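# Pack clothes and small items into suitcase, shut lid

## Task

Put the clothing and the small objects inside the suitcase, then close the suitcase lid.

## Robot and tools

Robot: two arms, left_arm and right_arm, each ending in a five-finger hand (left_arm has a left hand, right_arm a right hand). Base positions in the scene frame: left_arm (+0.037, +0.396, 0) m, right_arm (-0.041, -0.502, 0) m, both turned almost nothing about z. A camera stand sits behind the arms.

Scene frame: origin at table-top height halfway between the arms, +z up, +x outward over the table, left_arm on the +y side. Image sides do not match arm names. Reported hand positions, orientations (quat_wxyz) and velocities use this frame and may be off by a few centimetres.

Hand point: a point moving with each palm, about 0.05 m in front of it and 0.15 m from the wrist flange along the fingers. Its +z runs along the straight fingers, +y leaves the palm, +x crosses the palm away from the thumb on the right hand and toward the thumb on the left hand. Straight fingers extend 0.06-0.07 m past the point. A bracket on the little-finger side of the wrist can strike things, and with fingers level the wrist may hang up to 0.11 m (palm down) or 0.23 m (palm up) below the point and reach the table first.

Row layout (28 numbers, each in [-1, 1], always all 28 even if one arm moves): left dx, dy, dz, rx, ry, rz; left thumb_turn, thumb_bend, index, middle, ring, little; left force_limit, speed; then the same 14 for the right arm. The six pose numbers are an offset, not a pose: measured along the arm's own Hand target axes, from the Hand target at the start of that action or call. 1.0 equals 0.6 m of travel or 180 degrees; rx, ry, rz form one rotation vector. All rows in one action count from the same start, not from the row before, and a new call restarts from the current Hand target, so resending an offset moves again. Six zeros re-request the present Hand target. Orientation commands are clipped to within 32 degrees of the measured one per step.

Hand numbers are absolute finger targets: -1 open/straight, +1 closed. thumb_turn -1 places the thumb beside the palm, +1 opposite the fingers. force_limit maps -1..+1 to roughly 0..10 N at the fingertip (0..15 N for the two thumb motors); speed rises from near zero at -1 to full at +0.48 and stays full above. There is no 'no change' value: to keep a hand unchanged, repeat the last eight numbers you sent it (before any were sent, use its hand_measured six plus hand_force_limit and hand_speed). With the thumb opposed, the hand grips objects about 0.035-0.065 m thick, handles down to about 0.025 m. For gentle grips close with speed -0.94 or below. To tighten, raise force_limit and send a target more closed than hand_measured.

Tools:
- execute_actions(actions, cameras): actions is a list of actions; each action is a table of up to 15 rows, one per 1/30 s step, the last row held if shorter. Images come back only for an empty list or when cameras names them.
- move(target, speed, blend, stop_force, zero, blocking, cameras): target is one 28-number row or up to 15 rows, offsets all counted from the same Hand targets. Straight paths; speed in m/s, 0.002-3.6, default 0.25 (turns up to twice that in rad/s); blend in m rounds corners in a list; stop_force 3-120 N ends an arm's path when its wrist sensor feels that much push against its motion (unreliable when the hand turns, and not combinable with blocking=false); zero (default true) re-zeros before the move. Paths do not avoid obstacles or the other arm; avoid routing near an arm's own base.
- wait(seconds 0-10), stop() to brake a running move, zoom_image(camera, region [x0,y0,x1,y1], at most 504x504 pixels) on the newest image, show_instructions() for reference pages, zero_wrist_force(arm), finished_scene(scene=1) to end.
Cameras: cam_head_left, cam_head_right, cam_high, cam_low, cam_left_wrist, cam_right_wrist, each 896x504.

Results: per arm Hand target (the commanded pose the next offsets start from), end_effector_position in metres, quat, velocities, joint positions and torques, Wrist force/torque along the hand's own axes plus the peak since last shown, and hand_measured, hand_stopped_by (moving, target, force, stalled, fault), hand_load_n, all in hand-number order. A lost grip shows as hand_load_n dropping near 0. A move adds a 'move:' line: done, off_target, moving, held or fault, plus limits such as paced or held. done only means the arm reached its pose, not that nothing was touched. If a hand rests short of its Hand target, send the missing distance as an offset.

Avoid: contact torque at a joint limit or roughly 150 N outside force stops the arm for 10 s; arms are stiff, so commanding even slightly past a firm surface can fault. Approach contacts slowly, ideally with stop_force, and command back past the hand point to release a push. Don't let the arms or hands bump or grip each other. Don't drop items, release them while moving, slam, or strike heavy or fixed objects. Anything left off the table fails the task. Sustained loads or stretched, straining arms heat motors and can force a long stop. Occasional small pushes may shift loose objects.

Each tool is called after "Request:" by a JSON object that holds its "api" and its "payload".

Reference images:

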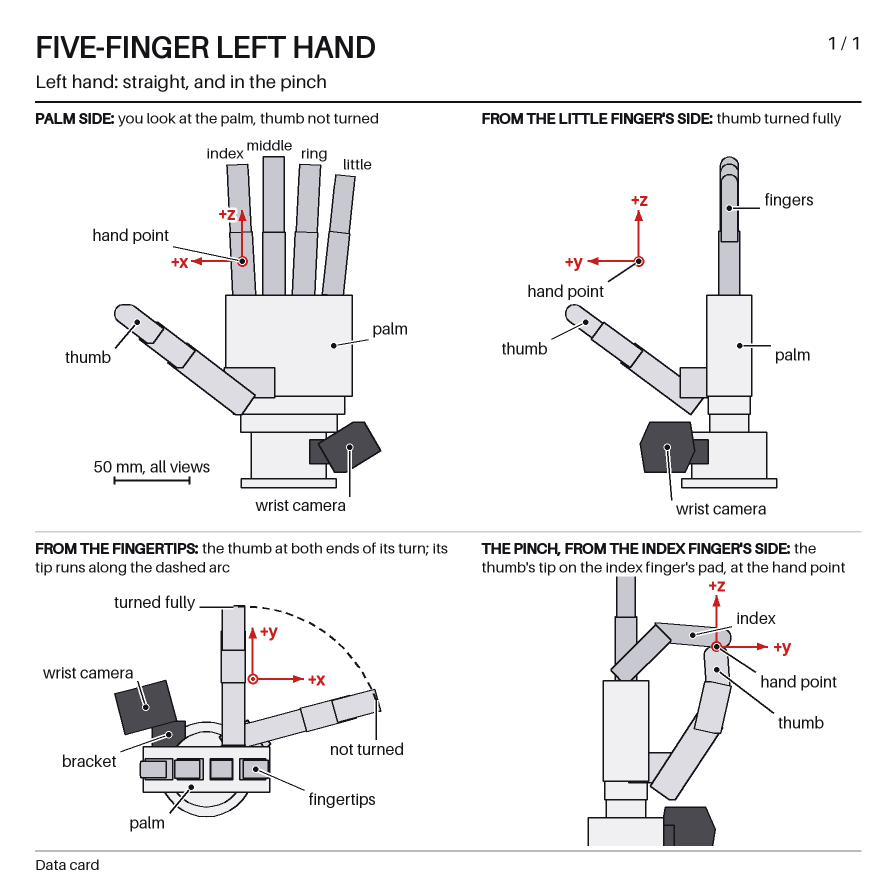

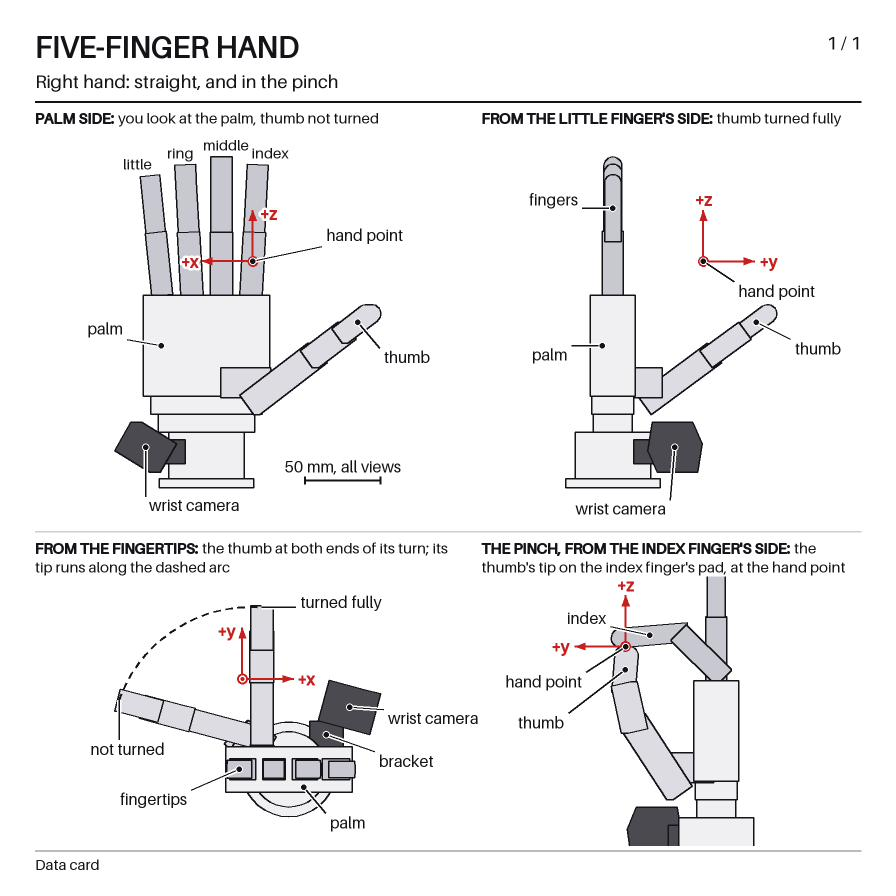

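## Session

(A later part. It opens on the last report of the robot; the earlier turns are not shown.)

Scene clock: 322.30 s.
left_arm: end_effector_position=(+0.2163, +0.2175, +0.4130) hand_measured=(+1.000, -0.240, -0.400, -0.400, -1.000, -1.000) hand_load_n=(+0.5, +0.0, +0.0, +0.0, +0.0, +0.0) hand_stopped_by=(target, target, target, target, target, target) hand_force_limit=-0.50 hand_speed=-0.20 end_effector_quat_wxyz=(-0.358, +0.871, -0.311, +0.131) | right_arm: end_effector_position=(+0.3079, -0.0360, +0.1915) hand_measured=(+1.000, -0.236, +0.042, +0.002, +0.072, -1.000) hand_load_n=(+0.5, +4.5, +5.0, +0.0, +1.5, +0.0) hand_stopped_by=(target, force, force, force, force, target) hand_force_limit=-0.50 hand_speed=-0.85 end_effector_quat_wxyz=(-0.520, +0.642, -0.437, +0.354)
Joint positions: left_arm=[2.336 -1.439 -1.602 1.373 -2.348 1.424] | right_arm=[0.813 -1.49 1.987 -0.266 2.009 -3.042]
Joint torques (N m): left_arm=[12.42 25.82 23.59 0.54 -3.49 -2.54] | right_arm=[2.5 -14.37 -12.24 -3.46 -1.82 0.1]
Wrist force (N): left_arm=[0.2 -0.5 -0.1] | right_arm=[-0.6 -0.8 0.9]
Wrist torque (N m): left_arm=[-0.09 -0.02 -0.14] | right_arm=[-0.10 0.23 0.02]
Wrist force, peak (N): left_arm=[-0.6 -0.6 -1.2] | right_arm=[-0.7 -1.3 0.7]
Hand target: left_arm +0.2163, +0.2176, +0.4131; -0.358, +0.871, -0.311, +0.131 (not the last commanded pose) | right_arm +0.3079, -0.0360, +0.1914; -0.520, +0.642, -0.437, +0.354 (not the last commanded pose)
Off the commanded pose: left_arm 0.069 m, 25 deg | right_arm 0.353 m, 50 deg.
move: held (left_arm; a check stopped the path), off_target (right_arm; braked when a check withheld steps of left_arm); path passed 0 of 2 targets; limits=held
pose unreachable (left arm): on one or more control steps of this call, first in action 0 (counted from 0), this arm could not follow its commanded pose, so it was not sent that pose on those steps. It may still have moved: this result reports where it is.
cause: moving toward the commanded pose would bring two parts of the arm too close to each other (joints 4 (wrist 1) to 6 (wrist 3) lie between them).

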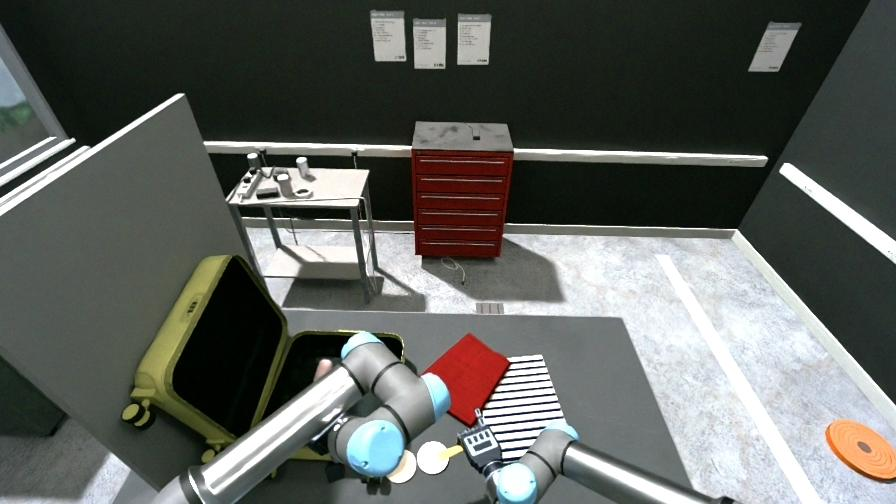

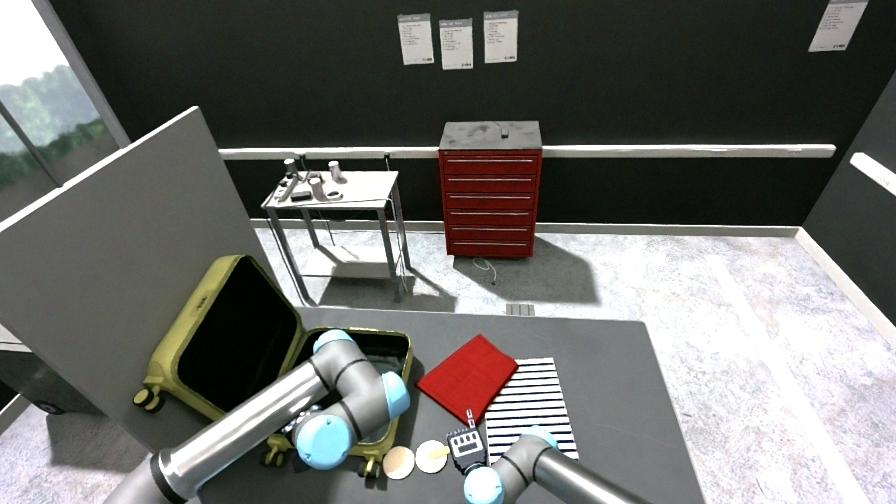

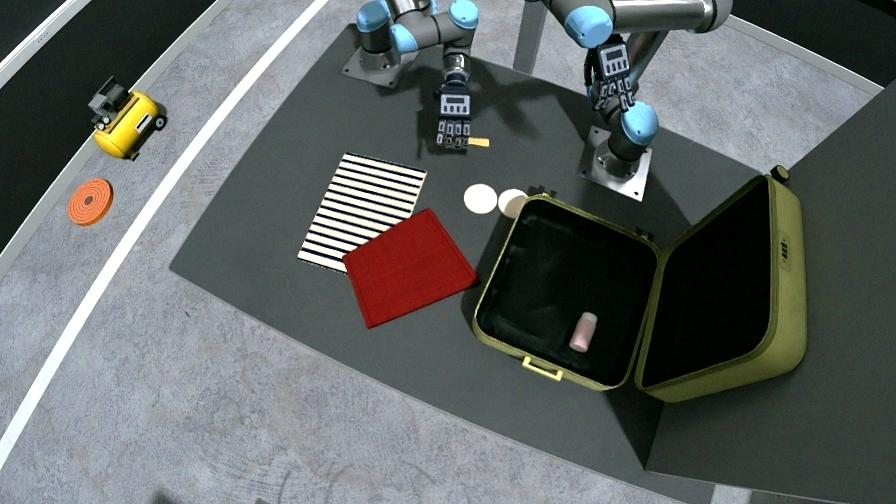

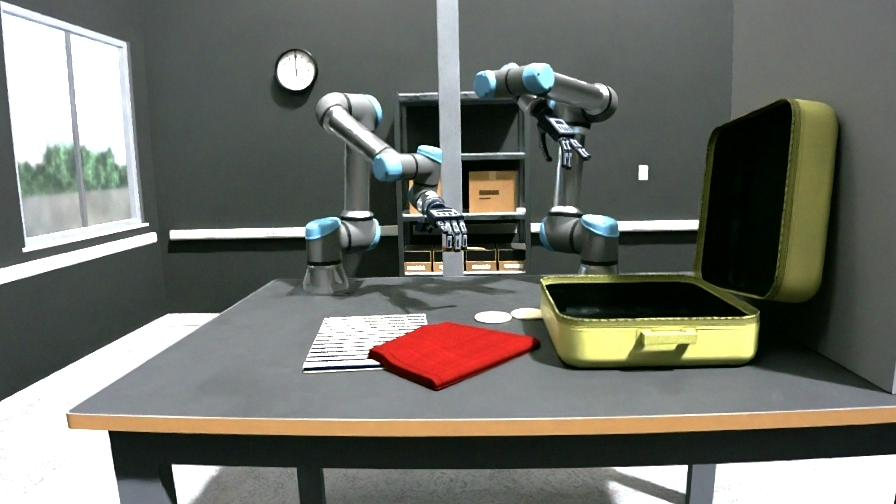

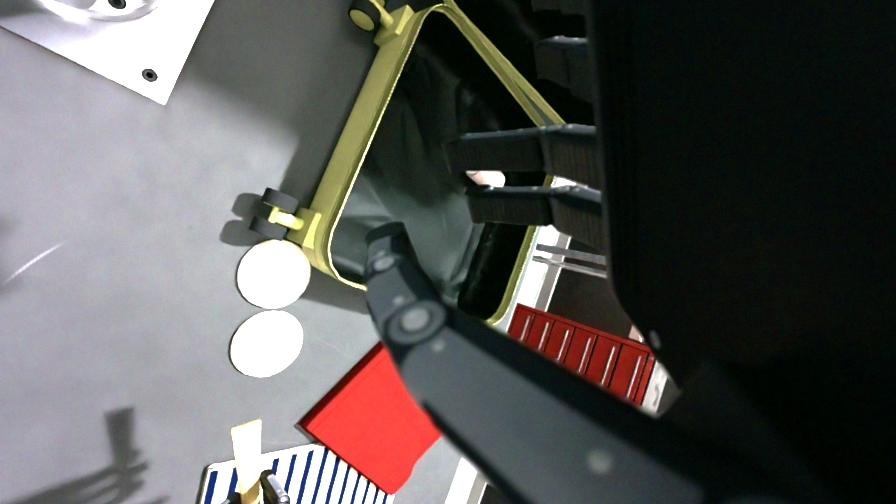

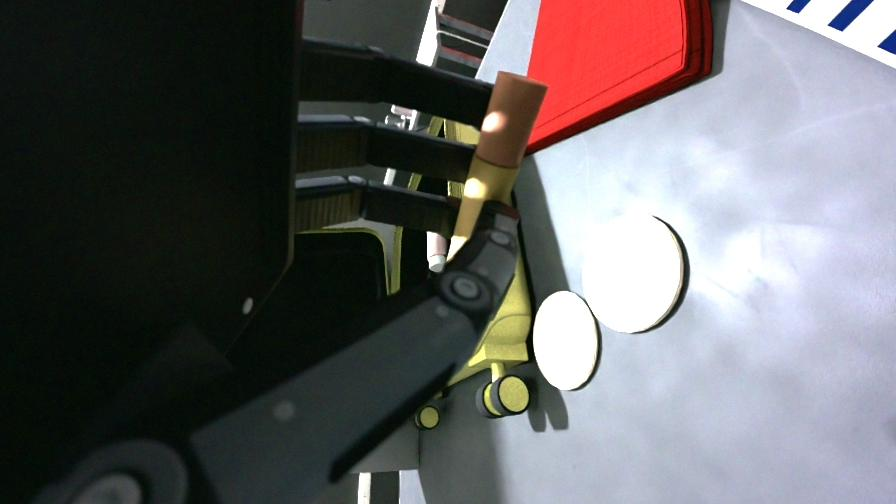

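Request:
{"api": "move", "payload": {"target": [[0, 0, 0, 0, 0, 0, 1, -0.24, -0.4, -0.4, -1, -1, -0.5, -0.2, -0.1558, -0.1291, 0.1264, -0.0588, -0.0637, -0.0346, 1, 0.0, 0.2, 0.2, 0.2, -1, -0.5, -0.85],[0, 0, 0, 0, 0, 0, 1, -0.24, -0.4, -0.4, -1, -1, -0.5, -0.2, -0.4255, -0.1303, 0.3845, -0.1763, -0.191, -0.1037, 1, 0.0, 0.2, 0.2, 0.2, -1, -0.5, -0.85]], "cameras": ["all"], "speed": 0.22, "blend": [0.05, 0]}}

Scene clock: 327.73 s.
left_arm: end_effector_position=(+0.2163, +0.2176, +0.4131) hand_measured=(+1.000, -0.240, -0.400, -0.400, -1.000, -1.000) hand_load_n=(+0.0, +0.0, +0.0, +0.0, -0.5, +0.0) hand_stopped_by=(target, target, target, target, target, target) hand_force_limit=-0.50 hand_speed=-0.20 end_effector_quat_wxyz=(-0.358, +0.871, -0.311, +0.131) | right_arm: end_effector_position=(+0.4387, +0.2891, +0.2196) hand_measured=(+1.000, -0.236, +0.042, +0.002, +0.072, -1.000) hand_load_n=(+0.5, +4.5, +5.0, +0.0, +2.0, +0.0) hand_stopped_by=(target, force, force, force, force, target) hand_force_limit=-0.50 hand_speed=-0.85 end_effector_quat_wxyz=(-0.512, +0.812, -0.236, +0.150)
Joint positions: left_arm=[2.336 -1.439 -1.602 1.373 -2.348 1.424] | right_arm=[0.793 -0.405 0.035 0.823 1.391 -3.23]
Joint torques (N m): left_arm=[11.69 26 23.06 0.13 -3.49 -2.53] | right_arm=[1.99 -55.94 -12.3 -2.66 -2.11 -1.96]
Wrist force (N): left_arm=[0.3 -0.7 -0.1] | right_arm=[-0.5 -0.4 0.9]
Wrist torque (N m): left_arm=[-0.11 -0.04 -0.12] | right_arm=[-0.03 0.16 0.10]
Wrist force, peak (N): left_arm=[0.2 -0.9 -0.1] | right_arm=[-0.9 -0.1 2.0]
Hand target: left_arm +0.2163, +0.2176, +0.4131; -0.358, +0.871, -0.311, +0.131 | right_arm +0.4395, +0.2902, +0.2201; -0.370, +0.892, -0.238, +0.099
Off the commanded pose: left_arm 0.000 m, 0 deg | right_arm 0.001 m, 20 deg.
elbow stopped short (right arm): the move would have taken joint 3 (elbow) straighter than the controller allows.
move: off_target (right_arm)

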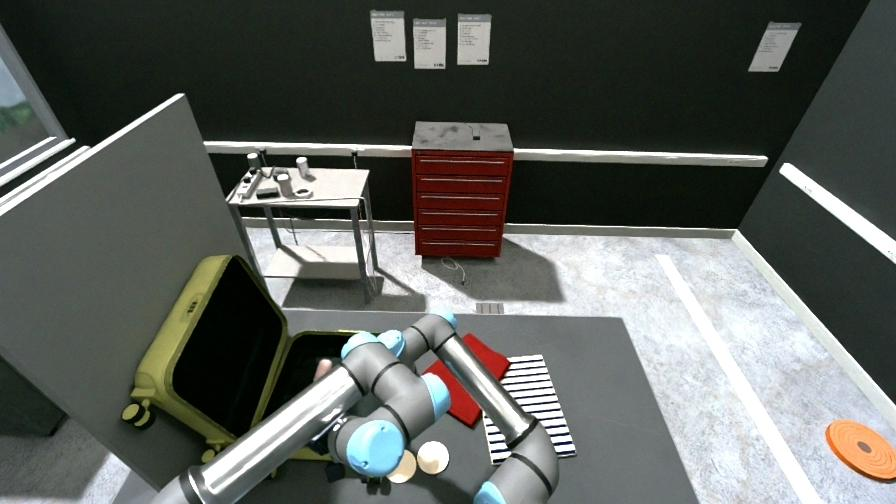

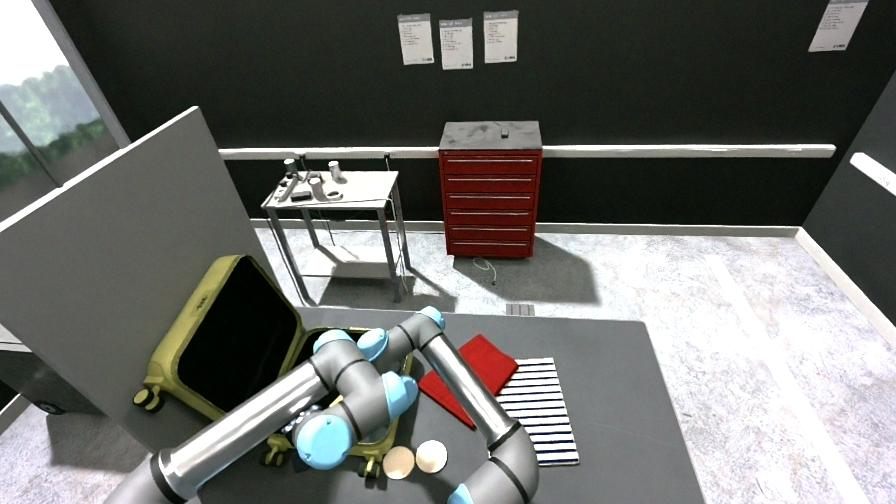

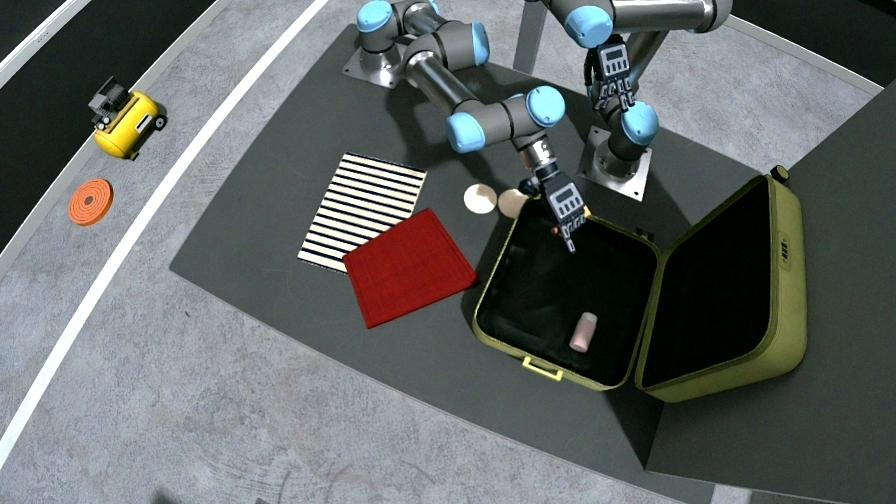

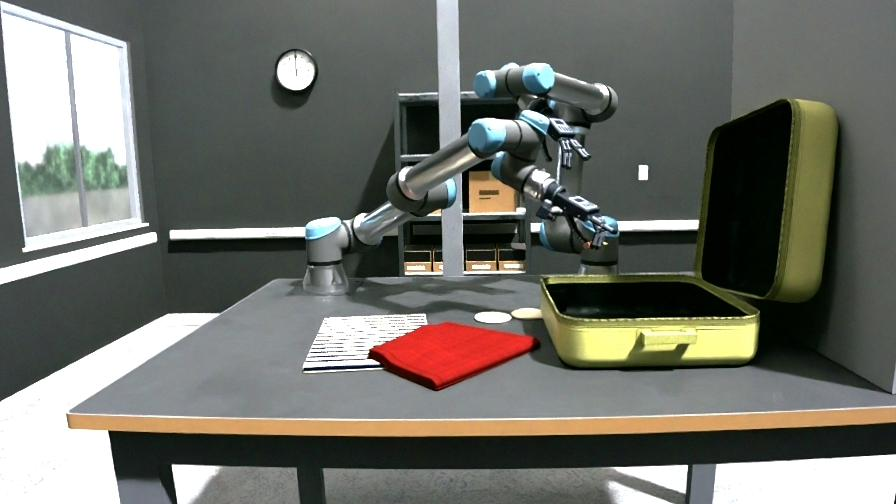

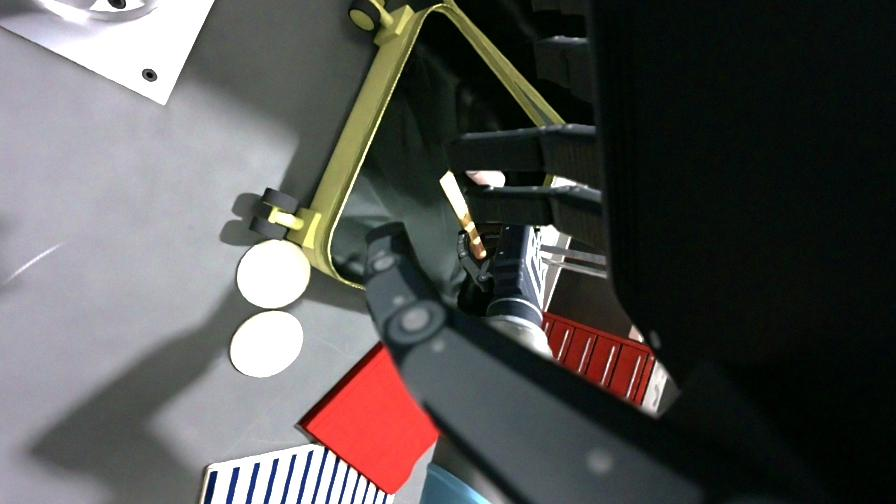

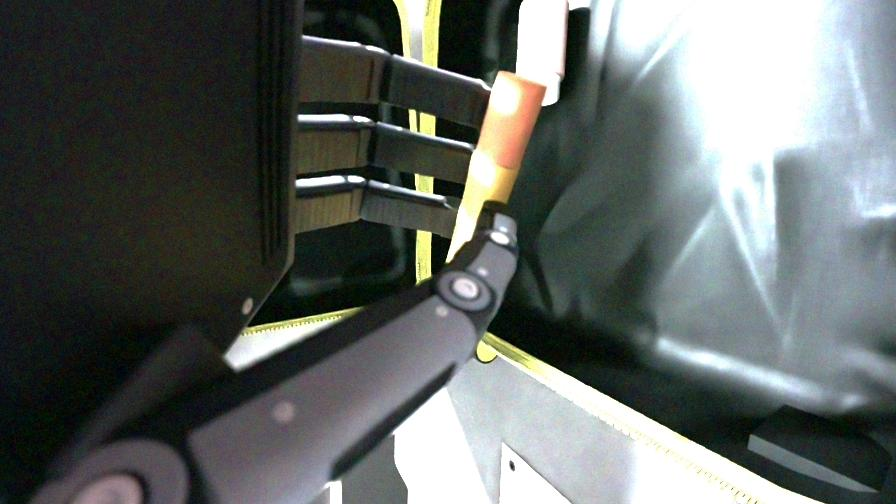

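Request:
{"api": "zoom_image", "payload": {"camera": "cam_right_wrist", "region": [450, 200, 896, 504]}}

Scaled by 1.130.

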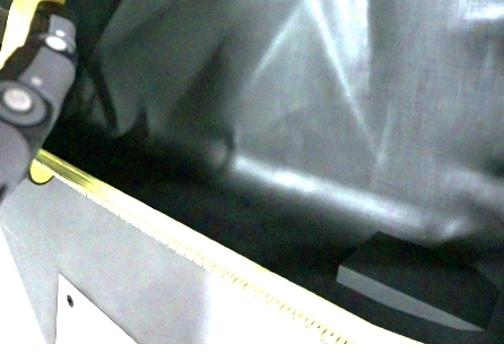

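Request:
{"api": "move", "payload": {"target": [0, 0, 0, 0, 0, 0, 1, -0.24, -0.4, -0.4, -1, -1, -0.5, -0.2, 0, 0.1886, 0.1886, 0, 0, 0, 1, 0.0, 0.2, 0.2, 0.2, -1, -0.5, -0.85], "cameras": ["all"], "speed": 0.12}}

Scene clock: 332.67 s.
left_arm: end_effector_position=(+0.2163, +0.2176, +0.4131) hand_measured=(+1.000, -0.240, -0.400, -0.400, -1.000, -1.000) hand_load_n=(+0.0, +0.0, +0.0, +0.0, +0.0, +0.0) hand_stopped_by=(target, target, target, target, target, target) hand_force_limit=-0.50 hand_speed=-0.20 end_effector_quat_wxyz=(-0.358, +0.871, -0.311, +0.131) | right_arm: end_effector_position=(+0.4389, +0.2892, +0.0598) hand_measured=(+1.000, -0.236, +0.042, +0.002, +0.072, -1.000) hand_load_n=(+0.5, +5.0, +5.0, +0.0, +2.0, +0.0) hand_stopped_by=(target, force, force, force, force, target) hand_force_limit=-0.50 hand_speed=-0.85 end_effector_quat_wxyz=(-0.447, +0.852, -0.239, +0.129)
Joint positions: left_arm=[2.336 -1.439 -1.602 1.373 -2.348 1.424] | right_arm=[0.798 -0.227 0.035 0.805 1.401 -3.269]
Joint torques (N m): left_arm=[9.3 25.1 21.97 -0.47 -3.56 -2.47] | right_arm=[7.68 -65.36 -16.35 2.15 1.31 -0.41]
Wrist force (N): left_arm=[0.1 -0.6 0.0] | right_arm=[-0.6 -0.5 0.7]
Wrist torque (N m): left_arm=[-0.11 -0.01 -0.13] | right_arm=[-0.04 0.16 0.07]
Wrist force, peak (N): left_arm=[0.0 -0.9 0.2] | right_arm=[-0.5 -1.6 0.3]
Hand target: left_arm +0.2163, +0.2176, +0.4131; -0.358, +0.871, -0.311, +0.131 | right_arm +0.4396, +0.2902, +0.0601; -0.370, +0.892, -0.238, +0.099
Off the commanded pose: left_arm 0.000 m, 0 deg | right_arm 0.001 m, 11 deg.
elbow stopped short (right arm): the move would have taken joint 3 (elbow) straighter than the controller allows.
move: off_target (right_arm)

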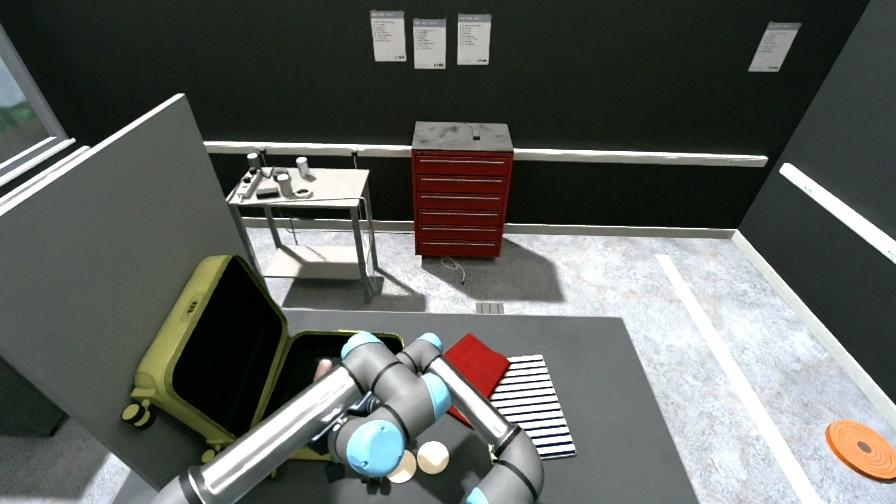

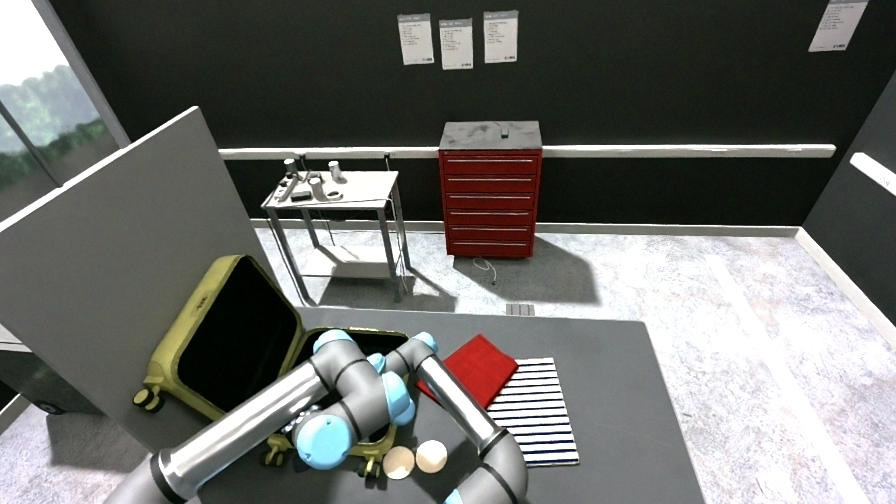

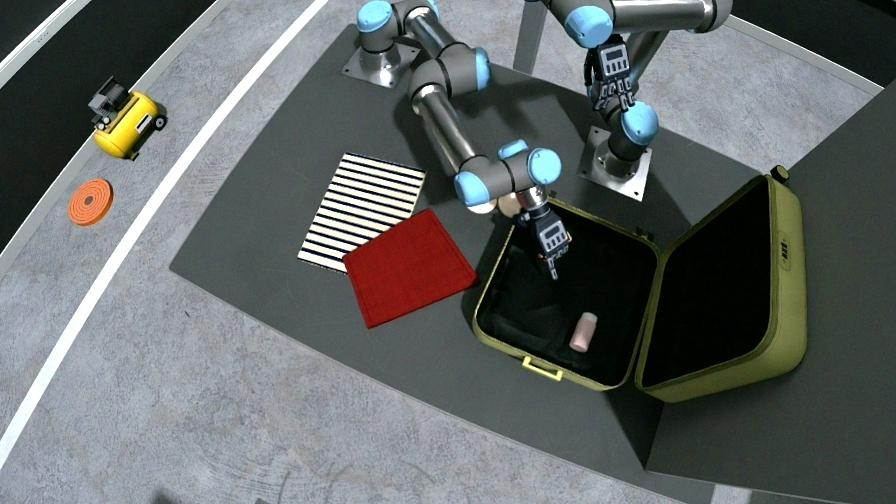

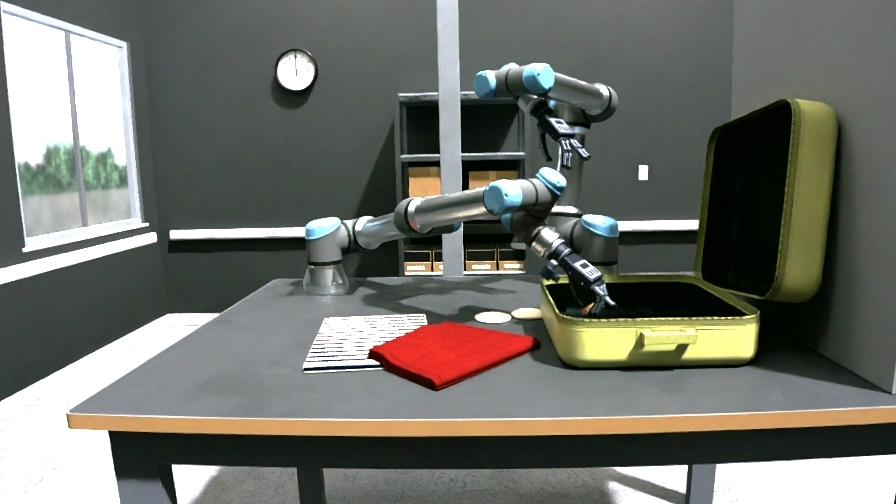

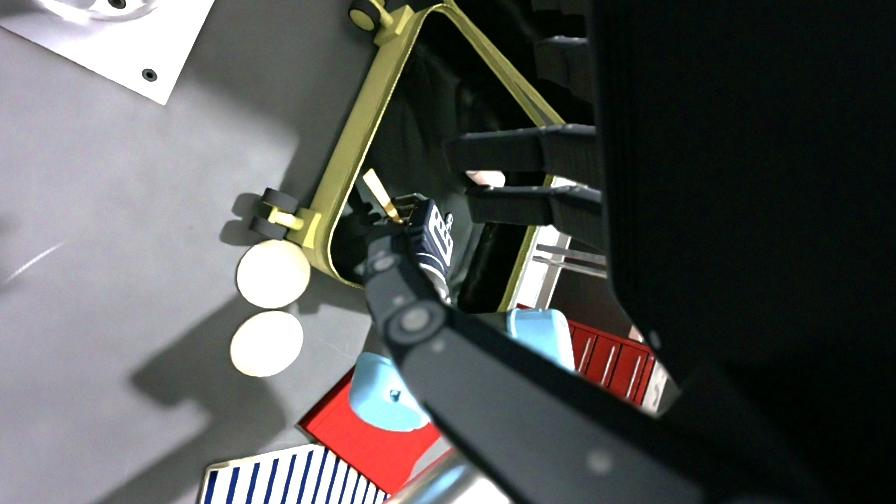

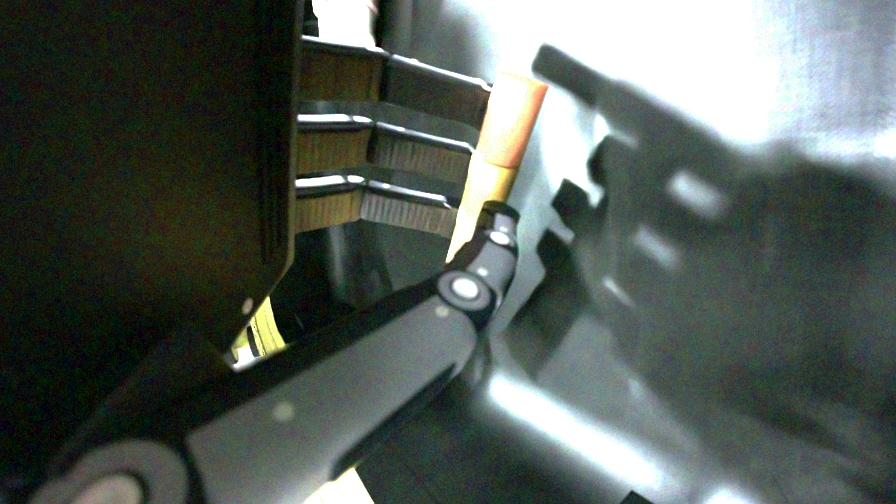

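Request:
{"api": "move", "payload": {"target": [0, 0, 0, 0, 0, 0, 1, -0.24, -0.4, -0.4, -1, -1, -0.5, -0.2, 0, 0.0472, 0.0472, 0, 0, 0, 1, 0.0, 0.2, 0.2, 0.2, -1, -0.5, -0.85], "cameras": ["cam_right_wrist", "cam_left_wrist"], "speed": 0.03, "stop_force": 4}}

Scene clock: 337.07 s.
left_arm: end_effector_position=(+0.2163, +0.2176, +0.4131) hand_measured=(+1.000, -0.240, -0.400, -0.400, -1.000, -1.000) hand_load_n=(+0.0, +0.0, +0.0, +0.0, +0.0, +0.0) hand_stopped_by=(target, target, target, target, target, target) hand_force_limit=-0.50 hand_speed=-0.20 end_effector_quat_wxyz=(-0.358, +0.871, -0.311, +0.131) | right_arm: end_effector_position=(+0.4386, +0.2888, +0.0331) hand_measured=(+1.000, -0.236, +0.042, +0.002, +0.072, -1.000) hand_load_n=(+0.5, +5.0, +5.0, +0.0, +2.0, +0.0) hand_stopped_by=(target, force, force, force, force, target) hand_force_limit=-0.50 hand_speed=-0.85 end_effector_quat_wxyz=(-0.439, +0.857, -0.239, +0.126)
Joint positions: left_arm=[2.336 -1.439 -1.602 1.373 -2.348 1.424] | right_arm=[0.799 -0.196 0.035 0.793 1.401 -3.273]
Joint torques (N m): left_arm=[6.26 24.55 21.6 -1.08 -3.57 -2.54] | right_arm=[3.93 -63.14 -12.99 3.13 0.36 1.44]
Wrist force (N): left_arm=[0.0 -0.6 0.1] | right_arm=[-1.9 -4.8 0.9]
Wrist torque (N m): left_arm=[-0.11 0.01 -0.14] | right_arm=[-0.69 0.36 -0.33]
Wrist force, peak (N): left_arm=[0.2 -0.8 -0.1] | right_arm=[-2.0 -7.6 -1.1]
Hand target: left_arm +0.2163, +0.2176, +0.4131; -0.358, +0.871, -0.311, +0.131 | right_arm +0.4386, +0.2888, +0.0330; -0.439, +0.857, -0.239, +0.126 (not the last commanded pose)
Off the commanded pose: left_arm 0.000 m, 0 deg | right_arm 0.013 m, 9 deg.
elbow stopped short (right arm): the move would have taken joint 3 (elbow) straighter than the controller allows.
move: contact (right_arm)
Images, in order (width x height): cam_left_wrist 896x504, cam_right_wrist 896x504.

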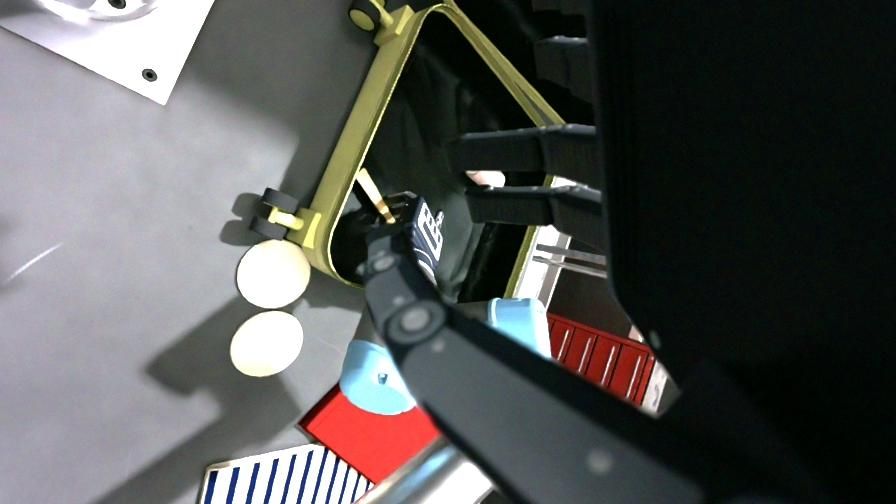

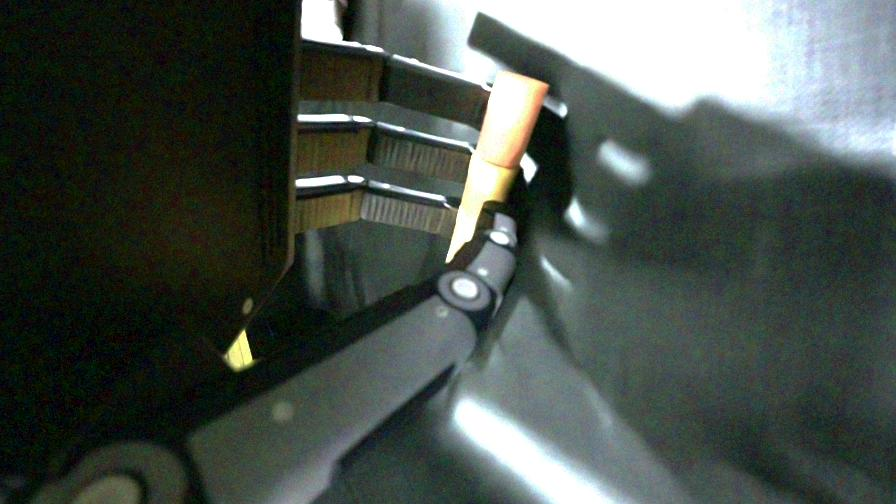

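Request:
{"api": "move", "payload": {"target": [0, 0, 0, 0, 0, 0, 1, -0.24, -0.4, -0.4, -1, -1, -0.5, -0.2, -0.011, -0.0299, -0.03, 0.001, -0.1427, -0.1024, 1, 0.0, 0.2, 0.2, 0.2, -1, -0.5, -0.85], "cameras": ["cam_right_wrist", "cam_left_wrist"], "speed": 0.12}}

Scene clock: 344.00 s.
left_arm: end_effector_position=(+0.2163, +0.2176, +0.4131) hand_measured=(+1.000, -0.240, -0.400, -0.400, -1.000, -1.000) hand_load_n=(+0.0, +0.0, +0.0, +0.0, +0.0, +0.0) hand_stopped_by=(target, target, target, target, target, target) hand_force_limit=-0.50 hand_speed=-0.20 end_effector_quat_wxyz=(-0.358, +0.871, -0.311, +0.131) | right_arm: end_effector_position=(+0.4300, +0.2878, +0.0577) hand_measured=(+1.000, -0.236, +0.042, +0.002, +0.072, -1.000) hand_load_n=(+0.5, +4.5, +5.0, +0.0, +2.0, +0.0) hand_stopped_by=(target, force, force, force, force, target) hand_force_limit=-0.50 hand_speed=-0.85 end_effector_quat_wxyz=(-0.516, +0.855, -0.018, +0.057)
Joint positions: left_arm=[2.336 -1.439 -1.602 1.373 -2.348 1.424] | right_arm=[0.713 -0.199 0.035 0.767 0.95 -3.612]
Joint torques (N m): left_arm=[3.41 23.23 20.39 -1.94 -3.64 -2.41] | right_arm=[9.02 -64.86 -23.69 2.65 -0.4 1.24]
Wrist force (N): left_arm=[0.2 -0.5 0.0] | right_arm=[-0.5 -0.6 0.8]
Wrist torque (N m): left_arm=[-0.09 -0.03 -0.13] | right_arm=[-0.05 0.16 0.11]
Wrist force, peak (N): left_arm=[0.1 -0.8 -0.3] | right_arm=[-2.0 -6.6 0.0]
Hand target: left_arm +0.2163, +0.2176, +0.4131; -0.358, +0.871, -0.311, +0.131 | right_arm +0.4307, +0.2888, +0.0581; -0.457, +0.890, +0.004, +0.002
Off the commanded pose: left_arm 0.000 m, 0 deg | right_arm 0.001 m, 10 deg.
elbow stopped short (right arm): the move would have taken joint 3 (elbow) straighter than the controller allows.
move: off_target (right_arm)
Images, in order (width x height): cam_left_wrist 896x504, cam_right_wrist 896x504.

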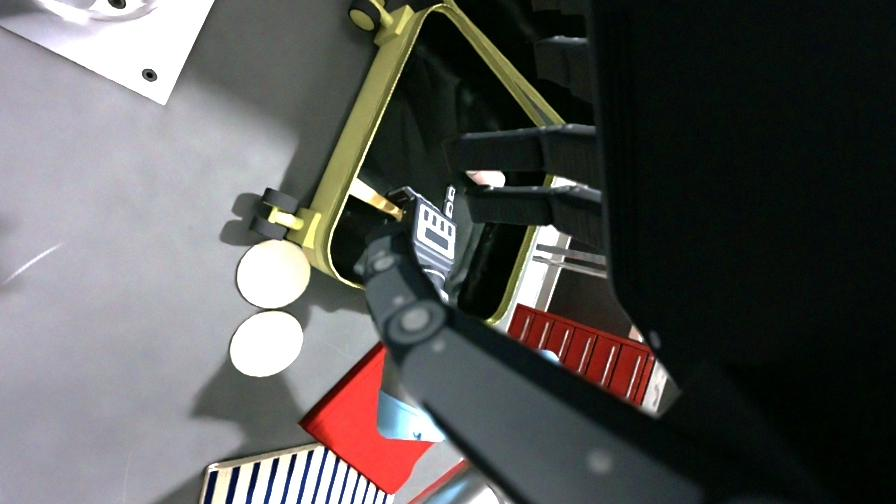

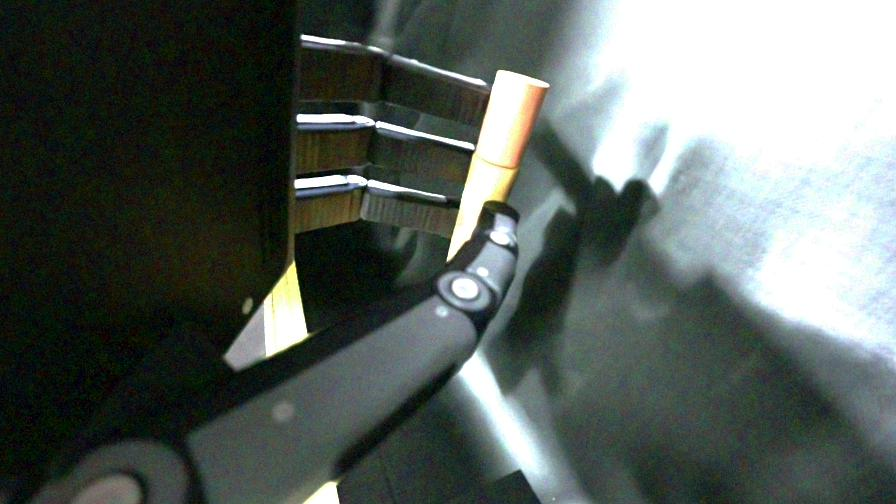

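Request:
{"api": "move", "payload": {"target": [0, 0, 0, 0, 0, 0, 1, -0.24, -0.4, -0.4, -1, -1, -0.5, -0.2, 0, 0.0447, 0.0321, 0, 0, 0, 1, 0.0, 0.2, 0.2, 0.2, -1, -0.5, -0.85], "cameras": ["cam_right_wrist", "cam_left_wrist"], "speed": 0.03, "stop_force": 4}}

Scene clock: 349.50 s.
left_arm: end_effector_position=(+0.2163, +0.2176, +0.4131) hand_measured=(+1.000, -0.240, -0.400, -0.400, -1.000, -1.000) hand_load_n=(+0.0, +0.0, +0.0, +0.0, -0.5, +0.0) hand_stopped_by=(target, target, target, target, target, target) hand_force_limit=-0.50 hand_speed=-0.20 end_effector_quat_wxyz=(-0.358, +0.871, -0.311, +0.131) | right_arm: end_effector_position=(+0.4301, +0.2879, +0.0252) hand_measured=(+1.000, -0.236, +0.042, +0.002, +0.072, -1.000) hand_load_n=(-1.0, +4.0, +4.0, -0.5, +1.0, -0.5) hand_stopped_by=(target, force, force, force, force, target) hand_force_limit=-0.50 hand_speed=-0.85 end_effector_quat_wxyz=(-0.510, +0.858, -0.016, +0.053)
Joint positions: left_arm=[2.336 -1.439 -1.602 1.373 -2.348 1.424] | right_arm=[0.714 -0.161 0.035 0.749 0.949 -3.623]
Joint torques (N m): left_arm=[1.18 21.98 20.49 -2.56 -3.48 -2.42] | right_arm=[3.34 -64.58 -17.28 3.56 0.46 1.77]
Wrist force (N): left_arm=[0.2 -0.5 0.0] | right_arm=[-0.3 -4.0 2.8]
Wrist torque (N m): left_arm=[-0.09 -0.03 -0.13] | right_arm=[-0.46 0.00 -0.12]
Wrist force, peak (N): left_arm=[0.1 -0.8 -0.1] | right_arm=[-0.1 -8.7 0.6]
Hand target: left_arm +0.2163, +0.2176, +0.4131; -0.358, +0.871, -0.311, +0.131 | right_arm +0.4301, +0.2879, +0.0252; -0.510, +0.858, -0.016, +0.053 (not the last commanded pose)
Off the commanded pose: left_arm 0.000 m, 0 deg | right_arm 0.001 m, 9 deg.
elbow stopped short (right arm): the move would have taken joint 3 (elbow) straighter than the controller allows.
move: contact (right_arm)
Images, in order (width x height): cam_left_wrist 896x504, cam_right_wrist 896x504.

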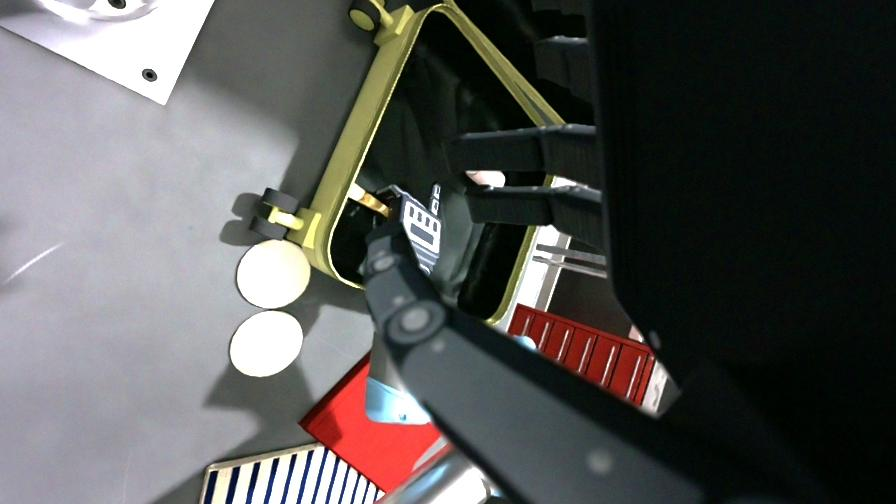

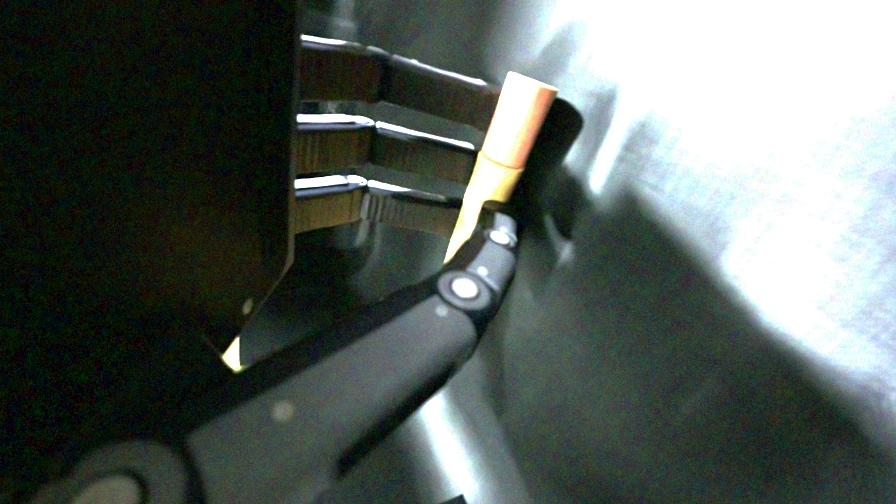

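Request:
{"api": "execute_actions", "payload": {"actions": [[[0,0,0,0,0,0, 1,-0.24,-0.4,-0.4,-1,-1,-0.5,-0.2, 0,0,0,0,0,0, 1,-0.5,-0.4,-0.4,-0.4,-1,-0.5,-0.7]],[[0,0,0,0,0,0, 1,-0.24,-0.4,-0.4,-1,-1,-0.5,-0.2, 0,0,0,0,0,0, 1,-0.5,-0.4,-0.4,-0.4,-1,-0.5,-0.7]]], "cameras": ["cam_right_wrist", "cam_left_wrist"]}}

Scene clock: 351.60 s.
left_arm: end_effector_position=(+0.2163, +0.2176, +0.4131) hand_measured=(+1.000, -0.240, -0.400, -0.400, -1.000, -1.000) hand_load_n=(+0.5, +0.0, +0.0, +0.0, +0.0, +0.0) hand_stopped_by=(target, target, target, target, target, target) hand_force_limit=-0.50 hand_speed=-0.20 end_effector_quat_wxyz=(-0.358, +0.871, -0.311, +0.131) | right_arm: end_effector_position=(+0.4301, +0.2879, +0.0252) hand_measured=(+1.000, -0.500, -0.400, -0.400, -0.400, -1.000) hand_load_n=(+0.0, +0.0, +0.0, +0.0, +0.0, +0.0) hand_stopped_by=(target, target, target, target, target, target) hand_force_limit=-0.50 hand_speed=-0.70 end_effector_quat_wxyz=(-0.510, +0.858, -0.016, +0.053)
Joint positions: left_arm=[2.336 -1.439 -1.602 1.373 -2.348 1.424] | right_arm=[0.714 -0.161 0.035 0.749 0.948 -3.623]
Joint torques (N m): left_arm=[-0.67 21.37 20.37 -2.97 -3.55 -2.48] | right_arm=[-5.08 -52.21 -12.76 2.42 -2.28 1.68]
Wrist force (N): left_arm=[0.0 -0.7 -0.1] | right_arm=[-0.4 -4.7 2.9]
Wrist torque (N m): left_arm=[-0.10 0.00 -0.13] | right_arm=[-0.49 -0.02 -0.10]
Wrist force, peak (N): left_arm=[0.3 -0.8 -0.1] | right_arm=[-0.4 -7.5 -0.7]
Hand target: left_arm +0.2163, +0.2176, +0.4131; -0.358, +0.871, -0.311, +0.131 | right_arm +0.4301, +0.2879, +0.0252; -0.510, +0.858, -0.016, +0.053
Off the commanded pose: left_arm 0.000 m, 0 deg | right_arm 0.000 m, 0 deg.
elbow stopped short (right arm): the move would have taken joint 3 (elbow) straighter than the controller allows.
Step readings (end_effector_position of left_arm | right_arm):
0: (+0.2163, +0.2176, +0.4131) | (+0.4301, +0.2879, +0.0252)
1: (+0.2163, +0.2176, +0.4131) | (+0.4301, +0.2879, +0.0252)
2: (+0.2163, +0.2176, +0.4131) | (+0.4301, +0.2879, +0.0252)
4: (+0.2163, +0.2176, +0.4131) | (+0.4301, +0.2879, +0.0252)
8: (+0.2163, +0.2176, +0.4131) | (+0.4301, +0.2879, +0.0252)
15: (+0.2163, +0.2176, +0.4131) | (+0.4301, +0.2879, +0.0252)
16: (+0.2163, +0.2176, +0.4131) | (+0.4301, +0.2879, +0.0252)
17: (+0.2163, +0.2176, +0.4131) | (+0.4301, +0.2879, +0.0252)
19: (+0.2163, +0.2176, +0.4131) | (+0.4301, +0.2879, +0.0252)
23: (+0.2163, +0.2176, +0.4131) | (+0.4301, +0.2879, +0.0252)
30: (+0.2163, +0.2176, +0.4131) | (+0.4301, +0.2879, +0.0252)
Images, in order (width x height): cam_left_wrist 896x504, cam_right_wrist 896x504.

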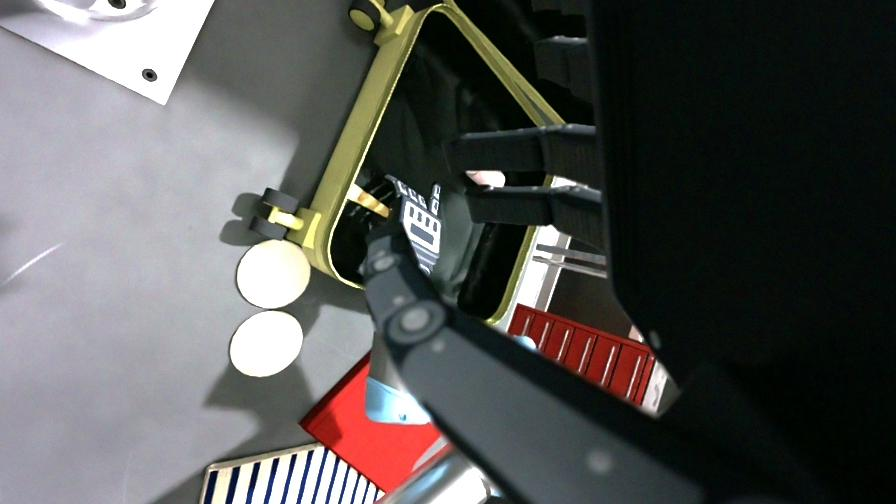

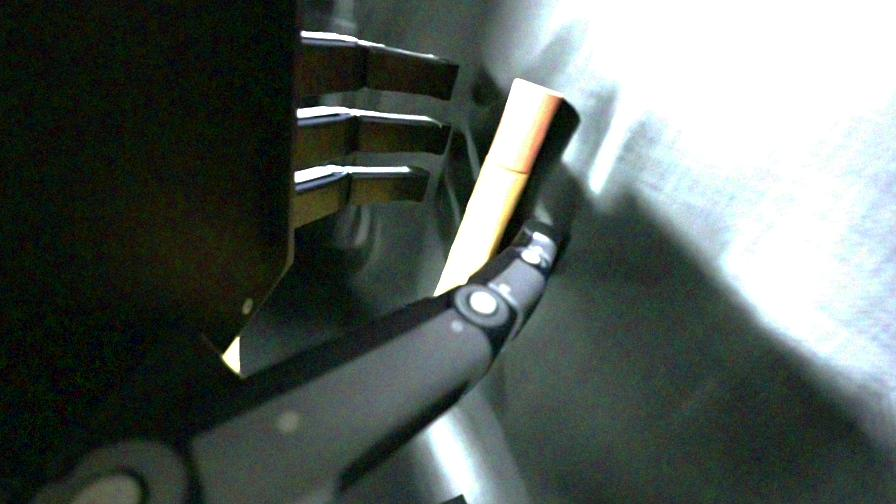

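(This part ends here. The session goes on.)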